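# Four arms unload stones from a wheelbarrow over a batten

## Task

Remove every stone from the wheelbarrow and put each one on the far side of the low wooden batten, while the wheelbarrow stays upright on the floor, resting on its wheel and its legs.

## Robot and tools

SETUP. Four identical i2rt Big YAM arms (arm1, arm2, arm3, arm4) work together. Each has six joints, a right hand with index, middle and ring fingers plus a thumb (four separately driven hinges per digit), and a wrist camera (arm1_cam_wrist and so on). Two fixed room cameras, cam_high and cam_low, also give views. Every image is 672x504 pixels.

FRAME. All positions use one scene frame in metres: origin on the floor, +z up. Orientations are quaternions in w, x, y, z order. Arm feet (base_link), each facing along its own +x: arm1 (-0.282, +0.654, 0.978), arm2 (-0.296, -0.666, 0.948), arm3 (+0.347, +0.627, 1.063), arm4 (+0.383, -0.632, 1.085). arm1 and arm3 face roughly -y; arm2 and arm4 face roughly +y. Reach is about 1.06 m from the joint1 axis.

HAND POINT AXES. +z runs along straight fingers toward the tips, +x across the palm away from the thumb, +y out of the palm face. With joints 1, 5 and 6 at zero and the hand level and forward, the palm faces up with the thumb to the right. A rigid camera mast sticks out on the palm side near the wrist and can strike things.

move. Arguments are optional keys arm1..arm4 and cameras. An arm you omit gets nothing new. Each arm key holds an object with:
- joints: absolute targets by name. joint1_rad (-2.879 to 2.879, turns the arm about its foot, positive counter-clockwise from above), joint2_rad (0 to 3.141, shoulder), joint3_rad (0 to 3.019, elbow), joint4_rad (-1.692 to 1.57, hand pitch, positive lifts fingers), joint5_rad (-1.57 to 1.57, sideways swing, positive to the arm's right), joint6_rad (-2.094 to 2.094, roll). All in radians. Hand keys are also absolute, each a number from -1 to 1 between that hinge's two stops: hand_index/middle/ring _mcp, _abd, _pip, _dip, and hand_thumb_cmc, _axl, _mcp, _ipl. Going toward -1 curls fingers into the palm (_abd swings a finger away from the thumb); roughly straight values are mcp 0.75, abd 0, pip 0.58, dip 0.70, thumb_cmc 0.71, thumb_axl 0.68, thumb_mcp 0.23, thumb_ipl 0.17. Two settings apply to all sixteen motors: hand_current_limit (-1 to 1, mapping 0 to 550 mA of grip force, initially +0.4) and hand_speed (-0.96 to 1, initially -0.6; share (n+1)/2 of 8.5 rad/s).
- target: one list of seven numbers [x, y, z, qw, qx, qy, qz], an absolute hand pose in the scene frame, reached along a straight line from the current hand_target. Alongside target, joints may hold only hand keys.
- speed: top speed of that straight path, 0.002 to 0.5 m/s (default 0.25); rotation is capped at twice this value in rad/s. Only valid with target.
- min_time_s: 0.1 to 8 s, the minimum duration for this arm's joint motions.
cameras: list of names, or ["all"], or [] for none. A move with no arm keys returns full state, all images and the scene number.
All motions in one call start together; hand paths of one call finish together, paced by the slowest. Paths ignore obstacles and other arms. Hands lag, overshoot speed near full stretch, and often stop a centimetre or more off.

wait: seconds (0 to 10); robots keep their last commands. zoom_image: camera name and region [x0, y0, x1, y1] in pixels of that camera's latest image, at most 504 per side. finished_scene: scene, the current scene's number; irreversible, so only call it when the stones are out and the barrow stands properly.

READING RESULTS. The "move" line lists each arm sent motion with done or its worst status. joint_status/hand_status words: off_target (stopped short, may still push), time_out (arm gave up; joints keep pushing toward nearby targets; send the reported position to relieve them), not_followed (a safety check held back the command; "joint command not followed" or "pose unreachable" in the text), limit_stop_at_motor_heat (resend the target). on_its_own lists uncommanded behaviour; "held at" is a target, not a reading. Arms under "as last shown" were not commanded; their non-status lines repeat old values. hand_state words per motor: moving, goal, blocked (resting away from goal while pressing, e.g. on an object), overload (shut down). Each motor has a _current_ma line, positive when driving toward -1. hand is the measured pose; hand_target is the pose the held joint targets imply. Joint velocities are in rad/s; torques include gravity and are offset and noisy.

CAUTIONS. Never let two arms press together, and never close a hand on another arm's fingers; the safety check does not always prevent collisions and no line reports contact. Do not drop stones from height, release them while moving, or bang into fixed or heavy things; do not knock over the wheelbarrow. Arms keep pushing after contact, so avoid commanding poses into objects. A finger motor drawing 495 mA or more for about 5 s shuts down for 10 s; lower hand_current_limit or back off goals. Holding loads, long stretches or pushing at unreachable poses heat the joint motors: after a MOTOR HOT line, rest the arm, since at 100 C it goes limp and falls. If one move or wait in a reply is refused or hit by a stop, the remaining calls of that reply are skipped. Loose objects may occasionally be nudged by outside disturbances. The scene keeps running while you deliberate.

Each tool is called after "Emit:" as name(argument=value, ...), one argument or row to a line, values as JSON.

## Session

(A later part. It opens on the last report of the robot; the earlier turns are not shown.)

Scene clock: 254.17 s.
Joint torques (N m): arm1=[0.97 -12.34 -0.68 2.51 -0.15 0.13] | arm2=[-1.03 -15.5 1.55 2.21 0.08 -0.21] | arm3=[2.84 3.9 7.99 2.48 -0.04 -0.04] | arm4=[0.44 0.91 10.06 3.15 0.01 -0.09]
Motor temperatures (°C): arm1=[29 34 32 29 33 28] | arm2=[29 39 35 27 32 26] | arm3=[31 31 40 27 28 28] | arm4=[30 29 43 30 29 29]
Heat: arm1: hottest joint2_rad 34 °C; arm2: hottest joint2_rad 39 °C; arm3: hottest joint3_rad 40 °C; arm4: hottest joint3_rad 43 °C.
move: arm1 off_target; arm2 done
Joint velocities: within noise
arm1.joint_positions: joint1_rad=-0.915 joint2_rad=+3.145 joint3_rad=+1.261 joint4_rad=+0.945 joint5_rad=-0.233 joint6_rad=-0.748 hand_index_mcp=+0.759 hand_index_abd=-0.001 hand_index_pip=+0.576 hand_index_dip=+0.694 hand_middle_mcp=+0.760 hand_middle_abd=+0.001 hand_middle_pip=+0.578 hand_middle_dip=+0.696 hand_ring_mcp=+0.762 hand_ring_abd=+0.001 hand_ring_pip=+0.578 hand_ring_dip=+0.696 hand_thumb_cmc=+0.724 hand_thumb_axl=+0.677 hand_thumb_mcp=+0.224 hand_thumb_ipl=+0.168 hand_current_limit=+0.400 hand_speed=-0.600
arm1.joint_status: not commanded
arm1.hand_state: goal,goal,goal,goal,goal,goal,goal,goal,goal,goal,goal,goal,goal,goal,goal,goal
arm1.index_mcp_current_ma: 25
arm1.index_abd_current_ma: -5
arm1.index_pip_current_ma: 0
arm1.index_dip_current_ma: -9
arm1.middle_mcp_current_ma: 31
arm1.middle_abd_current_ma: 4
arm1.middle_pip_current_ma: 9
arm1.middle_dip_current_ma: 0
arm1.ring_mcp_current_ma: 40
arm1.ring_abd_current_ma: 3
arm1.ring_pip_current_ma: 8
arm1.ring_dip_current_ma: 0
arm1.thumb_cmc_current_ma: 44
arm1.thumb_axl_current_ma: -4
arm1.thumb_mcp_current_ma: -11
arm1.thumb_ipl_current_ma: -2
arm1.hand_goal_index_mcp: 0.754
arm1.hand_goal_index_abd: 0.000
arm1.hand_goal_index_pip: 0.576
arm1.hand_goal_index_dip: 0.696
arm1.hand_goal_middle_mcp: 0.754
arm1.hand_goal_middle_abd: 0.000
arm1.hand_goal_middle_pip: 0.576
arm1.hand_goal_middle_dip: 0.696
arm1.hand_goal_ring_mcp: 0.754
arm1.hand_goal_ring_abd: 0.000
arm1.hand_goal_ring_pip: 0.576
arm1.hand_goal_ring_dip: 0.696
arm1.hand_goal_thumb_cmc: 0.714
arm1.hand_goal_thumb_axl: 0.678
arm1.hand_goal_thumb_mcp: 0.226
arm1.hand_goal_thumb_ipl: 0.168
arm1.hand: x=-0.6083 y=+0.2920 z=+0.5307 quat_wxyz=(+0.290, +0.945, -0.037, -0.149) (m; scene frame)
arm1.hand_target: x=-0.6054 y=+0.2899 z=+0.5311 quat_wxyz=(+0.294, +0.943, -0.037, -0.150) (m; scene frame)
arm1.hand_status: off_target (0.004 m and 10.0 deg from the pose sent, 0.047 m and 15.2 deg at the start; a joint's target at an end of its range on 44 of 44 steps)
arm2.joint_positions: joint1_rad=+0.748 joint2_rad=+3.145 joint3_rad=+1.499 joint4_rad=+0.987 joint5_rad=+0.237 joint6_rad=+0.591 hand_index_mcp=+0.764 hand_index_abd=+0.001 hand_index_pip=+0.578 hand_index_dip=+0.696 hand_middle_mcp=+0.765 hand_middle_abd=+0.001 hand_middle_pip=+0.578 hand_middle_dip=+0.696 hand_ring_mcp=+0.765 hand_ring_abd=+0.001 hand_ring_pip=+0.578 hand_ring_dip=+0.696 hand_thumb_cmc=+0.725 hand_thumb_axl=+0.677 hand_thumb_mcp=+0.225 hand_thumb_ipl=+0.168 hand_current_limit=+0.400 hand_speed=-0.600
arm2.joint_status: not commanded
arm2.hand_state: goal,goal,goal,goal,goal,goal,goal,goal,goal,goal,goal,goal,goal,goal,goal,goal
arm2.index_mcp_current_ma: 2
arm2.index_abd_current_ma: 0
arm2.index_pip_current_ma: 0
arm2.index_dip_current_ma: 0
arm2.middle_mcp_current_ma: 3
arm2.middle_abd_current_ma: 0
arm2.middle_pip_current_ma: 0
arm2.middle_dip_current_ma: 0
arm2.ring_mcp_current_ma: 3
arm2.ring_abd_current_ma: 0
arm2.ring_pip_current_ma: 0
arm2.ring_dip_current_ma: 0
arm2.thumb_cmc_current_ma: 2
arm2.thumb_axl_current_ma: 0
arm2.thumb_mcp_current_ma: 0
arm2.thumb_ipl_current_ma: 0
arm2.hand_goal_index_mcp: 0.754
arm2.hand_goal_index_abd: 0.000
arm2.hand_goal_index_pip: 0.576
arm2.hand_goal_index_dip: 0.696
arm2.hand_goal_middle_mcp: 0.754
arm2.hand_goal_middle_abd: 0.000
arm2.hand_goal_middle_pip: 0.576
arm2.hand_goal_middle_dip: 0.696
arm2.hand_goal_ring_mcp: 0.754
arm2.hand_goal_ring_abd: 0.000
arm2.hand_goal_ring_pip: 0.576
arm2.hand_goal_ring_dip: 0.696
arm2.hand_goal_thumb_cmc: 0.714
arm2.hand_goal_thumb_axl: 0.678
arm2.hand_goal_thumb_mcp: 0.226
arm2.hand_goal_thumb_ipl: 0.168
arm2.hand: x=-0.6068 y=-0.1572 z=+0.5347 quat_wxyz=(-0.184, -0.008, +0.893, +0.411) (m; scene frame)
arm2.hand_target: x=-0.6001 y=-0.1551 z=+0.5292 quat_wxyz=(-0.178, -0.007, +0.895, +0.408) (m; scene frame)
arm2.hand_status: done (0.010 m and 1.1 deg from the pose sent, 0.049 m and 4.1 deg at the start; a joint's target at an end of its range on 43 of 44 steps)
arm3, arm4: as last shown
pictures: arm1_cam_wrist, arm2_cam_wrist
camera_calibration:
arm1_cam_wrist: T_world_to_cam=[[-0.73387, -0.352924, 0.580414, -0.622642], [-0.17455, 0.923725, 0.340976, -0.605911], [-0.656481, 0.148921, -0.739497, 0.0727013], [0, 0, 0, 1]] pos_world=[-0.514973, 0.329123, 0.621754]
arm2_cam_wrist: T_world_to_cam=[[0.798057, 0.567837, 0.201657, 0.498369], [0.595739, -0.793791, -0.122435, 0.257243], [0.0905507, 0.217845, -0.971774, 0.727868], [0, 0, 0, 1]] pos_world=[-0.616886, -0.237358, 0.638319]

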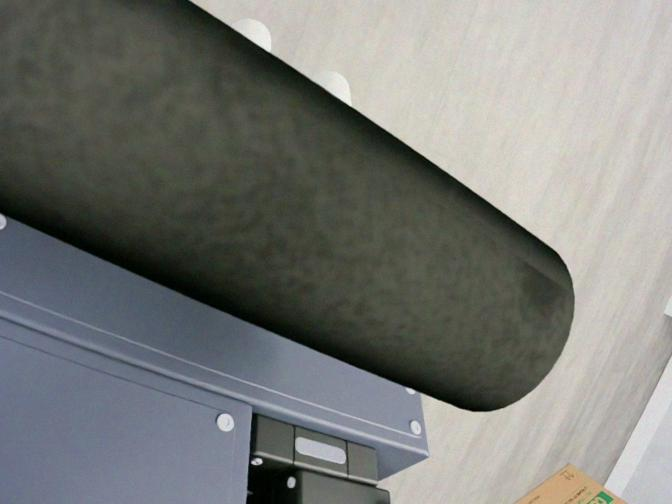

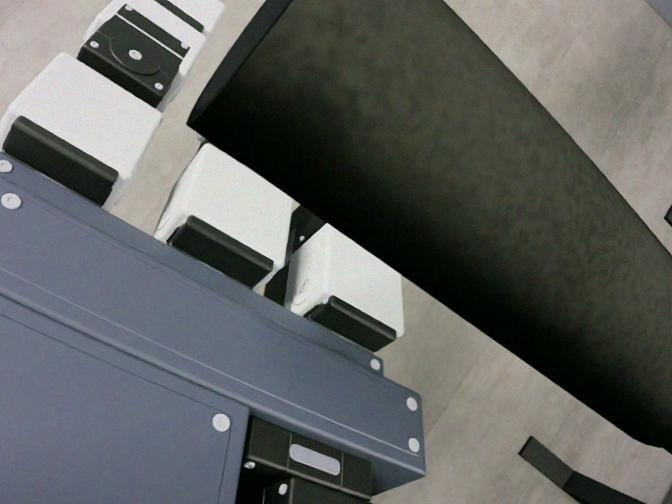

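Emit:
move(
  arm1={"target":[-0.612,0.276,0.540,0.3565,0.9129,-0.0486,-0.1925],"speed":0.12,"joints":{"hand_current_limit":0.75}},
  arm2={"target":[-0.575,-0.139,0.551,-0.1805,-0.0091,0.8898,0.4191],"speed":0.12,"joints":{"hand_current_limit":0.75}},
)

Emit:
move(
  arm1={"joints":{"hand_index_mcp":-0.34,"hand_middle_mcp":-0.34,"hand_ring_mcp":-0.34,"hand_thumb_cmc":-0.4}},
  arm2={"joints":{"hand_index_mcp":-0.34,"hand_middle_mcp":-0.34,"hand_ring_mcp":-0.34,"hand_thumb_cmc":-0.4}},
  cameras=["arm1_cam_wrist","arm2_cam_wrist"],
)

Scene clock: 281.33 s.
Joint torques (N m): arm1=[0.91 -12.51 -0.39 2.69 -0.1 0.13] | arm2=[-0.79 -17.49 0.06 3.32 0.04 -0.19] | arm3=[2.61 4.48 7.88 2.45 -0.03 -0.05] | arm4=[0.38 1.14 10.09 3.08 0.03 -0.08]
Motor temperatures (°C): arm1=[29 34 32 29 33 28] | arm2=[29 40 35 27 31 26] | arm3=[30 31 40 27 28 28] | arm4=[30 29 43 30 29 29]
Heat: arm1: hottest joint2_rad 34 °C; arm2: hottest joint2_rad 40 °C; arm3: hottest joint3_rad 40 °C; arm4: hottest joint3_rad 43 °C.
move: arm1 off_target; arm2 off_target
Joint velocities: within noise
arm1.joint_positions: joint1_rad=-0.893 joint2_rad=+3.145 joint3_rad=+1.276 joint4_rad=+0.985 joint5_rad=-0.226 joint6_rad=-0.712 hand_index_mcp=+0.759 hand_index_abd=-0.001 hand_index_pip=+0.576 hand_index_dip=+0.694 hand_middle_mcp=+0.760 hand_middle_abd=+0.001 hand_middle_pip=+0.578 hand_middle_dip=+0.696 hand_ring_mcp=+0.762 hand_ring_abd=+0.001 hand_ring_pip=+0.578 hand_ring_dip=+0.696 hand_thumb_cmc=+0.724 hand_thumb_axl=+0.677 hand_thumb_mcp=+0.224 hand_thumb_ipl=+0.168 hand_current_limit=+0.750 hand_speed=-0.600
arm1.joint_status: all done
arm1.hand_state: goal,goal,goal,goal,goal,goal,goal,goal,goal,goal,goal,goal,goal,goal,goal,goal
arm1.index_mcp_current_ma: 25
arm1.index_abd_current_ma: -5
arm1.index_pip_current_ma: 0
arm1.index_dip_current_ma: -9
arm1.middle_mcp_current_ma: 31
arm1.middle_abd_current_ma: 4
arm1.middle_pip_current_ma: 9
arm1.middle_dip_current_ma: 0
arm1.ring_mcp_current_ma: 40
arm1.ring_abd_current_ma: 3
arm1.ring_pip_current_ma: 8
arm1.ring_dip_current_ma: 0
arm1.thumb_cmc_current_ma: 44
arm1.thumb_axl_current_ma: -4
arm1.thumb_mcp_current_ma: -11
arm1.thumb_ipl_current_ma: -2
arm1.hand_goal_index_mcp: 0.754
arm1.hand_goal_index_abd: 0.000
arm1.hand_goal_index_pip: 0.576
arm1.hand_goal_index_dip: 0.696
arm1.hand_goal_middle_mcp: 0.754
arm1.hand_goal_middle_abd: 0.000
arm1.hand_goal_middle_pip: 0.576
arm1.hand_goal_middle_dip: 0.696
arm1.hand_goal_ring_mcp: 0.754
arm1.hand_goal_ring_abd: 0.000
arm1.hand_goal_ring_pip: 0.576
arm1.hand_goal_ring_dip: 0.696
arm1.hand_goal_thumb_cmc: 0.714
arm1.hand_goal_thumb_axl: 0.678
arm1.hand_goal_thumb_mcp: 0.226
arm1.hand_goal_thumb_ipl: 0.168
arm1.hand: x=-0.6142 y=+0.2785 z=+0.5401 quat_wxyz=(+0.309, +0.936, -0.041, -0.162) (m; scene frame)
arm1.hand_target: x=-0.6122 y=+0.2759 z=+0.5410 quat_wxyz=(+0.314, +0.934, -0.042, -0.164) (m; scene frame)
arm1.hand_status: off_target (0.003 m and 7.1 deg from the pose sent, 0.019 m and 10.0 deg at the start; a joint's target at an end of its range on 38 of 38 steps)
arm2.joint_positions: joint1_rad=+0.677 joint2_rad=+3.142 joint3_rad=+1.452 joint4_rad=+1.016 joint5_rad=+0.188 joint6_rad=+0.538 hand_index_mcp=+0.764 hand_index_abd=+0.001 hand_index_pip=+0.578 hand_index_dip=+0.696 hand_middle_mcp=+0.765 hand_middle_abd=+0.001 hand_middle_pip=+0.578 hand_middle_dip=+0.696 hand_ring_mcp=+0.765 hand_ring_abd=+0.001 hand_ring_pip=+0.578 hand_ring_dip=+0.696 hand_thumb_cmc=+0.725 hand_thumb_axl=+0.677 hand_thumb_mcp=+0.225 hand_thumb_ipl=+0.168 hand_current_limit=+0.750 hand_speed=-0.600
arm2.joint_status: all done
arm2.hand_state: goal,goal,goal,goal,goal,goal,goal,goal,goal,goal,goal,goal,goal,goal,goal,goal
arm2.index_mcp_current_ma: 2
arm2.index_abd_current_ma: 0
arm2.index_pip_current_ma: 0
arm2.index_dip_current_ma: 0
arm2.middle_mcp_current_ma: 3
arm2.middle_abd_current_ma: 0
arm2.middle_pip_current_ma: 0
arm2.middle_dip_current_ma: 0
arm2.ring_mcp_current_ma: 3
arm2.ring_abd_current_ma: 0
arm2.ring_pip_current_ma: 0
arm2.ring_dip_current_ma: 0
arm2.thumb_cmc_current_ma: 2
arm2.thumb_axl_current_ma: 0
arm2.thumb_mcp_current_ma: 0
arm2.thumb_ipl_current_ma: 0
arm2.hand_goal_index_mcp: 0.754
arm2.hand_goal_index_abd: 0.000
arm2.hand_goal_index_pip: 0.576
arm2.hand_goal_index_dip: 0.696
arm2.hand_goal_middle_mcp: 0.754
arm2.hand_goal_middle_abd: 0.000
arm2.hand_goal_middle_pip: 0.576
arm2.hand_goal_middle_dip: 0.696
arm2.hand_goal_ring_mcp: 0.754
arm2.hand_goal_ring_abd: 0.000
arm2.hand_goal_ring_pip: 0.576
arm2.hand_goal_ring_dip: 0.696
arm2.hand_goal_thumb_cmc: 0.714
arm2.hand_goal_thumb_axl: 0.678
arm2.hand_goal_thumb_mcp: 0.226
arm2.hand_goal_thumb_ipl: 0.168
arm2.hand: x=-0.5713 y=-0.1521 z=+0.5333 quat_wxyz=(-0.172, -0.012, +0.898, +0.405) (m; scene frame)
arm2.hand_target: x=-0.5750 y=-0.1390 z=+0.5507 quat_wxyz=(-0.180, -0.009, +0.890, +0.419) (m; scene frame)
arm2.hand_status: off_target (0.022 m and 2.1 deg from the pose sent, 0.040 m and 1.1 deg at the start)
arm3, arm4: as last shown
pictures: none

Scene clock: 282.60 s.
Joint torques (N m): arm1=[1.03 -12.57 -0.38 2.62 -0.32 0.18] | arm2=[-0.85 -17.44 0.17 3.37 0.15 -0.24] | arm3=[2.84 4.72 7.99 2.39 -0.06 -0.07] | arm4=[0.38 0.91 10.02 3.19 0.02 -0.09]
Motor temperatures (°C): arm1=[29 34 32 29 33 28] | arm2=[29 40 35 27 31 26] | arm3=[30 31 40 27 28 28] | arm4=[30 29 43 30 29 29]
Heat: arm1: hottest joint2_rad 34 °C; arm2: hottest joint2_rad 40 °C; arm3: hottest joint3_rad 40 °C; arm4: hottest joint3_rad 43 °C.
move: arm1 off_target; arm2 done
Joint velocities: within noise
arm1.joint_positions: joint1_rad=-0.893 joint2_rad=+3.145 joint3_rad=+1.276 joint4_rad=+0.987 joint5_rad=-0.224 joint6_rad=-0.708 hand_index_mcp=-0.322 hand_index_abd=-0.001 hand_index_pip=+0.576 hand_index_dip=+0.694 hand_middle_mcp=-0.321 hand_middle_abd=+0.001 hand_middle_pip=+0.578 hand_middle_dip=+0.696 hand_ring_mcp=-0.317 hand_ring_abd=+0.001 hand_ring_pip=+0.578 hand_ring_dip=+0.696 hand_thumb_cmc=-0.391 hand_thumb_axl=+0.677 hand_thumb_mcp=+0.224 hand_thumb_ipl=+0.168 hand_current_limit=+0.750 hand_speed=-0.600
arm1.joint_status: hand_ring_mcp off_target (ended at -0.317, target -0.340); the others done
arm1.hand_state: goal,goal,goal,goal,goal,goal,goal,goal,blocked,goal,goal,goal,goal,goal,goal,goal
arm1.index_mcp_current_ma: 87
arm1.index_abd_current_ma: -5
arm1.index_pip_current_ma: 0
arm1.index_dip_current_ma: -9
arm1.middle_mcp_current_ma: 91
arm1.middle_abd_current_ma: 4
arm1.middle_pip_current_ma: 9
arm1.middle_dip_current_ma: 0
arm1.ring_mcp_current_ma: 113
arm1.ring_abd_current_ma: 3
arm1.ring_pip_current_ma: 8
arm1.ring_dip_current_ma: 0
arm1.thumb_cmc_current_ma: 42
arm1.thumb_axl_current_ma: -4
arm1.thumb_mcp_current_ma: -11
arm1.thumb_ipl_current_ma: -2
arm1.hand_goal_index_mcp: -0.340
arm1.hand_goal_index_abd: 0.000
arm1.hand_goal_index_pip: 0.576
arm1.hand_goal_index_dip: 0.696
arm1.hand_goal_middle_mcp: -0.340
arm1.hand_goal_middle_abd: 0.000
arm1.hand_goal_middle_pip: 0.576
arm1.hand_goal_middle_dip: 0.696
arm1.hand_goal_ring_mcp: -0.340
arm1.hand_goal_ring_abd: 0.000
arm1.hand_goal_ring_pip: 0.576
arm1.hand_goal_ring_dip: 0.696
arm1.hand_goal_thumb_cmc: -0.400
arm1.hand_goal_thumb_axl: 0.678
arm1.hand_goal_thumb_mcp: 0.226
arm1.hand_goal_thumb_ipl: 0.168
arm1.hand: x=-0.6150 y=+0.2786 z=+0.5405 quat_wxyz=(+0.309, +0.936, -0.043, -0.163) (m; scene frame)
arm1.hand_target: x=-0.6122 y=+0.2759 z=+0.5410 quat_wxyz=(+0.314, +0.934, -0.042, -0.165) (m; scene frame)
arm1.hand_status: not commanded
arm2.joint_positions: joint1_rad=+0.677 joint2_rad=+3.141 joint3_rad=+1.452 joint4_rad=+1.017 joint5_rad=+0.187 joint6_rad=+0.537 hand_index_mcp=-0.323 hand_index_abd=+0.001 hand_index_pip=+0.578 hand_index_dip=+0.696 hand_middle_mcp=-0.321 hand_middle_abd=+0.001 hand_middle_pip=+0.578 hand_middle_dip=+0.696 hand_ring_mcp=-0.322 hand_ring_abd=+0.001 hand_ring_pip=+0.578 hand_ring_dip=+0.696 hand_thumb_cmc=-0.390 hand_thumb_axl=+0.677 hand_thumb_mcp=+0.225 hand_thumb_ipl=+0.168 hand_current_limit=+0.750 hand_speed=-0.600
arm2.joint_status: all done
arm2.hand_state: goal,goal,goal,goal,goal,goal,goal,goal,goal,goal,goal,goal,goal,goal,goal,goal
arm2.index_mcp_current_ma: 6
arm2.index_abd_current_ma: 0
arm2.index_pip_current_ma: 0
arm2.index_dip_current_ma: 0
arm2.middle_mcp_current_ma: 7
arm2.middle_abd_current_ma: 0
arm2.middle_pip_current_ma: 0
arm2.middle_dip_current_ma: 0
arm2.ring_mcp_current_ma: 7
arm2.ring_abd_current_ma: 0
arm2.ring_pip_current_ma: 0
arm2.ring_dip_current_ma: 0
arm2.thumb_cmc_current_ma: 2
arm2.thumb_axl_current_ma: 0
arm2.thumb_mcp_current_ma: 0
arm2.thumb_ipl_current_ma: 0
arm2.hand_goal_index_mcp: -0.340
arm2.hand_goal_index_abd: 0.000
arm2.hand_goal_index_pip: 0.576
arm2.hand_goal_index_dip: 0.696
arm2.hand_goal_middle_mcp: -0.340
arm2.hand_goal_middle_abd: 0.000
arm2.hand_goal_middle_pip: 0.576
arm2.hand_goal_middle_dip: 0.696
arm2.hand_goal_ring_mcp: -0.340
arm2.hand_goal_ring_abd: 0.000
arm2.hand_goal_ring_pip: 0.576
arm2.hand_goal_ring_dip: 0.696
arm2.hand_goal_thumb_cmc: -0.400
arm2.hand_goal_thumb_axl: 0.678
arm2.hand_goal_thumb_mcp: 0.226
arm2.hand_goal_thumb_ipl: 0.168
arm2.hand: x=-0.5720 y=-0.1516 z=+0.5340 quat_wxyz=(-0.173, -0.012, +0.898, +0.405) (m; scene frame)
arm2.hand_target: x=-0.5749 y=-0.1390 z=+0.5507 quat_wxyz=(-0.180, -0.009, +0.890, +0.419) (m; scene frame)
arm2.hand_status: not commanded
arm3, arm4: as last shown
pictures: arm1_cam_wrist, arm2_cam_wrist
camera_calibration:
arm1_cam_wrist: T_world_to_cam=[[-0.722761, -0.316685, 0.61427, -0.659509], [-0.152469, 0.939998, 0.305215, -0.569678], [-0.67407, 0.12694, -0.727679, 0.06644], [0, 0, 0, 1]] pos_world=[-0.51874, 0.318206, 0.627338]
arm2_cam_wrist: T_world_to_cam=[[0.792428, 0.571417, 0.213402, 0.458591], [0.599337, -0.79444, -0.0982874, 0.229967], [0.113372, 0.205785, -0.972008, 0.734131], [0, 0, 0, 1]] pos_world=[-0.584458, -0.230425, 0.63832]

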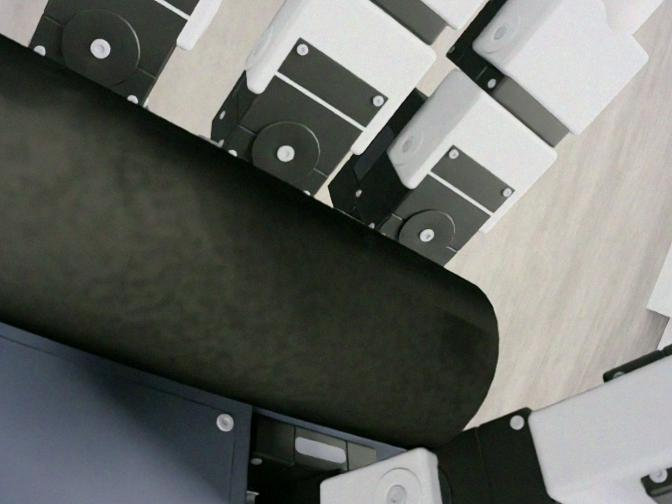

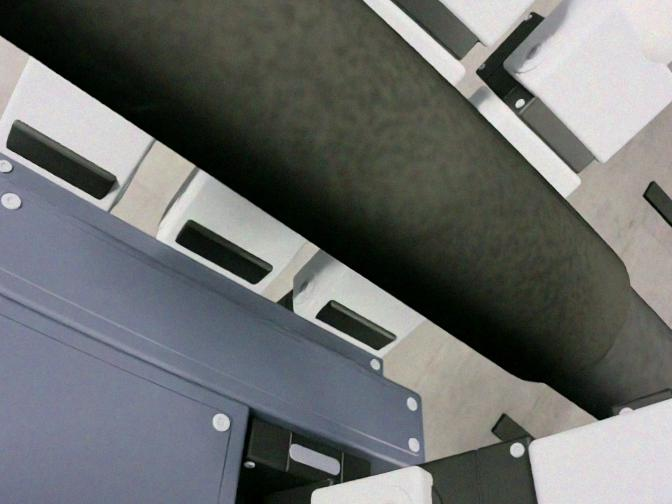

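Emit:
move(
  arm2={"target":[-0.580,-0.135,0.520,-0.1805,-0.0091,0.8898,0.4191],"speed":0.12},
)

Emit:
move(
  arm2={"target":[-0.577,-0.127,0.550,-0.1805,-0.0091,0.8898,0.4191],"speed":0.12},
  cameras=["arm2_cam_wrist"],
)

Scene clock: 295.83 s.
Joint torques (N m): arm1=[0.91 -12.57 -0.36 2.62 -0.32 0.18] | arm2=[-0.62 -15.33 2.1 1.88 -0.02 -0.04] | arm3=[2.43 4.48 7.92 2.4 -0.05 -0.06] | arm4=[0.44 1.03 10.07 3.12 0.04 -0.08]
Motor temperatures (°C): arm1=[29 34 32 29 33 28] | arm2=[29 40 35 27 31 26] | arm3=[30 31 40 27 28 28] | arm4=[30 29 43 30 29 29]
Heat: arm1: hottest joint2_rad 34 °C; arm2: hottest joint2_rad 40 °C; arm3: hottest joint3_rad 40 °C; arm4: hottest joint3_rad 43 °C.
move: arm2 off_target
Joint velocities: within noise
arm1: as last shown
arm1.hand_target: x=-0.6122 y=+0.2759 z=+0.5410 quat_wxyz=(+0.314, +0.934, -0.041, -0.165) (m; scene frame)
arm2.joint_positions: joint1_rad=+0.677 joint2_rad=+3.141 joint3_rad=+1.510 joint4_rad=+0.958 joint5_rad=+0.181 joint6_rad=+0.538 hand_index_mcp=-0.325 hand_index_abd=+0.001 hand_index_pip=+0.578 hand_index_dip=+0.696 hand_middle_mcp=-0.322 hand_middle_abd=+0.001 hand_middle_pip=+0.578 hand_middle_dip=+0.696 hand_ring_mcp=-0.323 hand_ring_abd=+0.001 hand_ring_pip=+0.578 hand_ring_dip=+0.696 hand_thumb_cmc=-0.401 hand_thumb_axl=+0.678 hand_thumb_mcp=+0.234 hand_thumb_ipl=+0.168 hand_current_limit=+0.750 hand_speed=-0.600
arm2.joint_status: not commanded
arm2.hand_state: goal,goal,goal,goal,goal,goal,goal,goal,goal,goal,goal,goal,goal,goal,goal,goal
arm2.index_mcp_current_ma: 5
arm2.index_abd_current_ma: 0
arm2.index_pip_current_ma: 0
arm2.index_dip_current_ma: 0
arm2.middle_mcp_current_ma: 7
arm2.middle_abd_current_ma: 0
arm2.middle_pip_current_ma: 0
arm2.middle_dip_current_ma: 0
arm2.ring_mcp_current_ma: 7
arm2.ring_abd_current_ma: 0
arm2.ring_pip_current_ma: 0
arm2.ring_dip_current_ma: 0
arm2.thumb_cmc_current_ma: 0
arm2.thumb_axl_current_ma: 0
arm2.thumb_mcp_current_ma: 2
arm2.thumb_ipl_current_ma: 0
arm2.hand_goal_index_mcp: -0.340
arm2.hand_goal_index_abd: 0.000
arm2.hand_goal_index_pip: 0.576
arm2.hand_goal_index_dip: 0.696
arm2.hand_goal_middle_mcp: -0.340
arm2.hand_goal_middle_abd: 0.000
arm2.hand_goal_middle_pip: 0.576
arm2.hand_goal_middle_dip: 0.696
arm2.hand_goal_ring_mcp: -0.340
arm2.hand_goal_ring_abd: 0.000
arm2.hand_goal_ring_pip: 0.576
arm2.hand_goal_ring_dip: 0.696
arm2.hand_goal_thumb_cmc: -0.400
arm2.hand_goal_thumb_axl: 0.678
arm2.hand_goal_thumb_mcp: 0.226
arm2.hand_goal_thumb_ipl: 0.168
arm2.hand: x=-0.5862 y=-0.1345 z=+0.5314 quat_wxyz=(-0.175, -0.013, +0.898, +0.403) (m; scene frame)
arm2.hand_target: x=-0.5800 y=-0.1354 z=+0.5216 quat_wxyz=(-0.174, -0.006, +0.902, +0.394) (m; scene frame)
arm2.hand_status: off_target (0.013 m and 2.2 deg from the pose sent, 0.023 m and 2.0 deg at the start; a joint's target at an end of its range on 24 of 31 steps)
arm3.joint_positions: joint1_rad=+1.387 joint2_rad=+0.522 joint3_rad=+1.336 joint4_rad=-1.381 joint5_rad=-0.049 joint6_rad=+1.072 hand_index_mcp=+0.755 hand_index_abd=+0.000 hand_index_pip=+0.577 hand_index_dip=+0.696 hand_middle_mcp=+0.755 hand_middle_abd=+0.000 hand_middle_pip=+0.577 hand_middle_dip=+0.696 hand_ring_mcp=+0.755 hand_ring_abd=+0.001 hand_ring_pip=+0.577 hand_ring_dip=+0.696 hand_thumb_cmc=+0.715 hand_thumb_axl=+0.677 hand_thumb_mcp=+0.226 hand_thumb_ipl=+0.168 hand_current_limit=+0.400 hand_speed=-0.600
arm3.joint_status: not commanded
arm3.hand_state: goal,goal,goal,goal,goal,goal,goal,goal,goal,goal,goal,goal,goal,goal,goal,goal
arm3.index_mcp_current_ma: 2
arm3.index_abd_current_ma: 1
arm3.index_pip_current_ma: 1
arm3.index_dip_current_ma: 0
arm3.middle_mcp_current_ma: 2
arm3.middle_abd_current_ma: 1
arm3.middle_pip_current_ma: 1
arm3.middle_dip_current_ma: 0
arm3.ring_mcp_current_ma: 2
arm3.ring_abd_current_ma: 1
arm3.ring_pip_current_ma: 1
arm3.ring_dip_current_ma: 0
arm3.thumb_cmc_current_ma: 1
arm3.thumb_axl_current_ma: -1
arm3.thumb_mcp_current_ma: -1
arm3.thumb_ipl_current_ma: -1
arm3.hand_goal_index_mcp: 0.754
arm3.hand_goal_index_abd: 0.000
arm3.hand_goal_index_pip: 0.576
arm3.hand_goal_index_dip: 0.696
arm3.hand_goal_middle_mcp: 0.754
arm3.hand_goal_middle_abd: 0.000
arm3.hand_goal_middle_pip: 0.576
arm3.hand_goal_middle_dip: 0.696
arm3.hand_goal_ring_mcp: 0.754
arm3.hand_goal_ring_abd: 0.000
arm3.hand_goal_ring_pip: 0.576
arm3.hand_goal_ring_dip: 0.696
arm3.hand_goal_thumb_cmc: 0.714
arm3.hand_goal_thumb_axl: 0.678
arm3.hand_goal_thumb_mcp: 0.226
arm3.hand_goal_thumb_ipl: 0.168
arm3.hand: x=+0.5390 y=+0.5085 z=+1.6015 quat_wxyz=(+0.147, +0.865, +0.139, +0.459) (m; scene frame)
arm3.hand_target: x=+0.5376 y=+0.5116 z=+1.6122 quat_wxyz=(+0.148, +0.858, +0.144, +0.470) (m; scene frame)
arm3.hand_status: not commanded
arm4.joint_positions: joint1_rad=-1.396 joint2_rad=+0.640 joint3_rad=+1.388 joint4_rad=-1.138 joint5_rad=-0.109 joint6_rad=+1.079 hand_index_mcp=+0.756 hand_index_abd=+0.001 hand_index_pip=+0.577 hand_index_dip=+0.696 hand_middle_mcp=+0.756 hand_middle_abd=+0.001 hand_middle_pip=+0.577 hand_middle_dip=+0.696 hand_ring_mcp=+0.756 hand_ring_abd=+0.001 hand_ring_pip=+0.577 hand_ring_dip=+0.696 hand_thumb_cmc=+0.715 hand_thumb_axl=+0.677 hand_thumb_mcp=+0.226 hand_thumb_ipl=+0.168 hand_current_limit=+0.400 hand_speed=-0.600
arm4.joint_status: not commanded
arm4.hand_state: goal,goal,goal,goal,goal,goal,goal,goal,goal,goal,goal,goal,goal,goal,goal,goal
arm4.index_mcp_current_ma: 1
arm4.index_abd_current_ma: 0
arm4.index_pip_current_ma: 0
arm4.index_dip_current_ma: 0
arm4.middle_mcp_current_ma: 1
arm4.middle_abd_current_ma: 0
arm4.middle_pip_current_ma: 0
arm4.middle_dip_current_ma: 0
arm4.ring_mcp_current_ma: 1
arm4.ring_abd_current_ma: 0
arm4.ring_pip_current_ma: 0
arm4.ring_dip_current_ma: 0
arm4.thumb_cmc_current_ma: 0
arm4.thumb_axl_current_ma: 0
arm4.thumb_mcp_current_ma: 0
arm4.thumb_ipl_current_ma: 0
arm4.hand_goal_index_mcp: 0.754
arm4.hand_goal_index_abd: 0.000
arm4.hand_goal_index_pip: 0.576
arm4.hand_goal_index_dip: 0.696
arm4.hand_goal_middle_mcp: 0.754
arm4.hand_goal_middle_abd: 0.000
arm4.hand_goal_middle_pip: 0.576
arm4.hand_goal_middle_dip: 0.696
arm4.hand_goal_ring_mcp: 0.754
arm4.hand_goal_ring_abd: 0.000
arm4.hand_goal_ring_pip: 0.576
arm4.hand_goal_ring_dip: 0.696
arm4.hand_goal_thumb_cmc: 0.714
arm4.hand_goal_thumb_axl: 0.678
arm4.hand_goal_thumb_mcp: 0.226
arm4.hand_goal_thumb_ipl: 0.168
arm4.hand: x=+0.6661 y=-0.6472 z=+1.6806 quat_wxyz=(+0.041, +0.769, +0.303, +0.561) (m; scene frame)
arm4.hand_target: x=+0.6620 y=-0.6490 z=+1.6932 quat_wxyz=(+0.044, +0.762, +0.300, +0.572) (m; scene frame)
arm4.hand_status: not commanded
pictures: none

Scene clock: 296.80 s.
Joint torques (N m): arm1=[0.97 -12.57 -0.38 2.62 -0.32 0.18] | arm2=[-0.97 -17.85 0.4 3.43 0.09 -0.24] | arm3=[2.73 4.31 7.98 2.43 -0.01 -0.04] | arm4=[0.32 0.91 10.07 3.11 0.02 -0.09]
Motor temperatures (°C): arm1=[29 34 32 29 33 28] | arm2=[29 40 35 27 31 26] | arm3=[30 31 40 27 28 28] | arm4=[30 29 43 30 29 29]
Heat: arm1: hottest joint2_rad 34 °C; arm2: hottest joint2_rad 40 °C; arm3: hottest joint3_rad 40 °C; arm4: hottest joint3_rad 43 °C.
move: arm2 off_target
Joint velocities: within noise
arm1, arm3, arm4: as last shown
arm2.joint_positions: joint1_rad=+0.666 joint2_rad=+3.141 joint3_rad=+1.480 joint4_rad=+0.988 joint5_rad=+0.178 joint6_rad=+0.530 hand_index_mcp=-0.325 hand_index_abd=+0.001 hand_index_pip=+0.578 hand_index_dip=+0.696 hand_middle_mcp=-0.322 hand_middle_abd=+0.001 hand_middle_pip=+0.578 hand_middle_dip=+0.696 hand_ring_mcp=-0.323 hand_ring_abd=+0.001 hand_ring_pip=+0.578 hand_ring_dip=+0.696 hand_thumb_cmc=-0.398 hand_thumb_axl=+0.678 hand_thumb_mcp=+0.225 hand_thumb_ipl=+0.168 hand_current_limit=+0.750 hand_speed=-0.600
arm2.joint_status: not commanded
arm2.hand_state: goal,goal,goal,goal,goal,goal,goal,goal,goal,goal,goal,goal,goal,goal,goal,goal
arm2.index_mcp_current_ma: 5
arm2.index_abd_current_ma: 0
arm2.index_pip_current_ma: 0
arm2.index_dip_current_ma: 0
arm2.middle_mcp_current_ma: 7
arm2.middle_abd_current_ma: 0
arm2.middle_pip_current_ma: 0
arm2.middle_dip_current_ma: 0
arm2.ring_mcp_current_ma: 7
arm2.ring_abd_current_ma: 0
arm2.ring_pip_current_ma: 0
arm2.ring_dip_current_ma: 0
arm2.thumb_cmc_current_ma: 0
arm2.thumb_axl_current_ma: 0
arm2.thumb_mcp_current_ma: 0
arm2.thumb_ipl_current_ma: 0
arm2.hand_goal_index_mcp: -0.340
arm2.hand_goal_index_abd: 0.000
arm2.hand_goal_index_pip: 0.576
arm2.hand_goal_index_dip: 0.696
arm2.hand_goal_middle_mcp: -0.340
arm2.hand_goal_middle_abd: 0.000
arm2.hand_goal_middle_pip: 0.576
arm2.hand_goal_middle_dip: 0.696
arm2.hand_goal_ring_mcp: -0.340
arm2.hand_goal_ring_abd: 0.000
arm2.hand_goal_ring_pip: 0.576
arm2.hand_goal_ring_dip: 0.696
arm2.hand_goal_thumb_cmc: -0.400
arm2.hand_goal_thumb_axl: 0.678
arm2.hand_goal_thumb_mcp: 0.226
arm2.hand_goal_thumb_ipl: 0.168
arm2.hand: x=-0.5746 y=-0.1402 z=+0.5327 quat_wxyz=(-0.173, -0.012, +0.898, +0.405) (m; scene frame)
arm2.hand_target: x=-0.5768 y=-0.1270 z=+0.5497 quat_wxyz=(-0.180, -0.009, +0.890, +0.419) (m; scene frame)
arm2.hand_status: off_target (0.022 m and 2.1 deg from the pose sent, 0.022 m and 2.2 deg at the start)
pictures: arm2_cam_wrist
camera_calibration:
arm2_cam_wrist: T_world_to_cam=[[0.792391, 0.571612, 0.213015, 0.454628], [0.59931, -0.794609, -0.0970803, 0.239705], [0.113771, 0.204587, -0.972214, 0.730899], [0, 0, 0, 1]] pos_world=[-0.587056, -0.218932, 0.637018]

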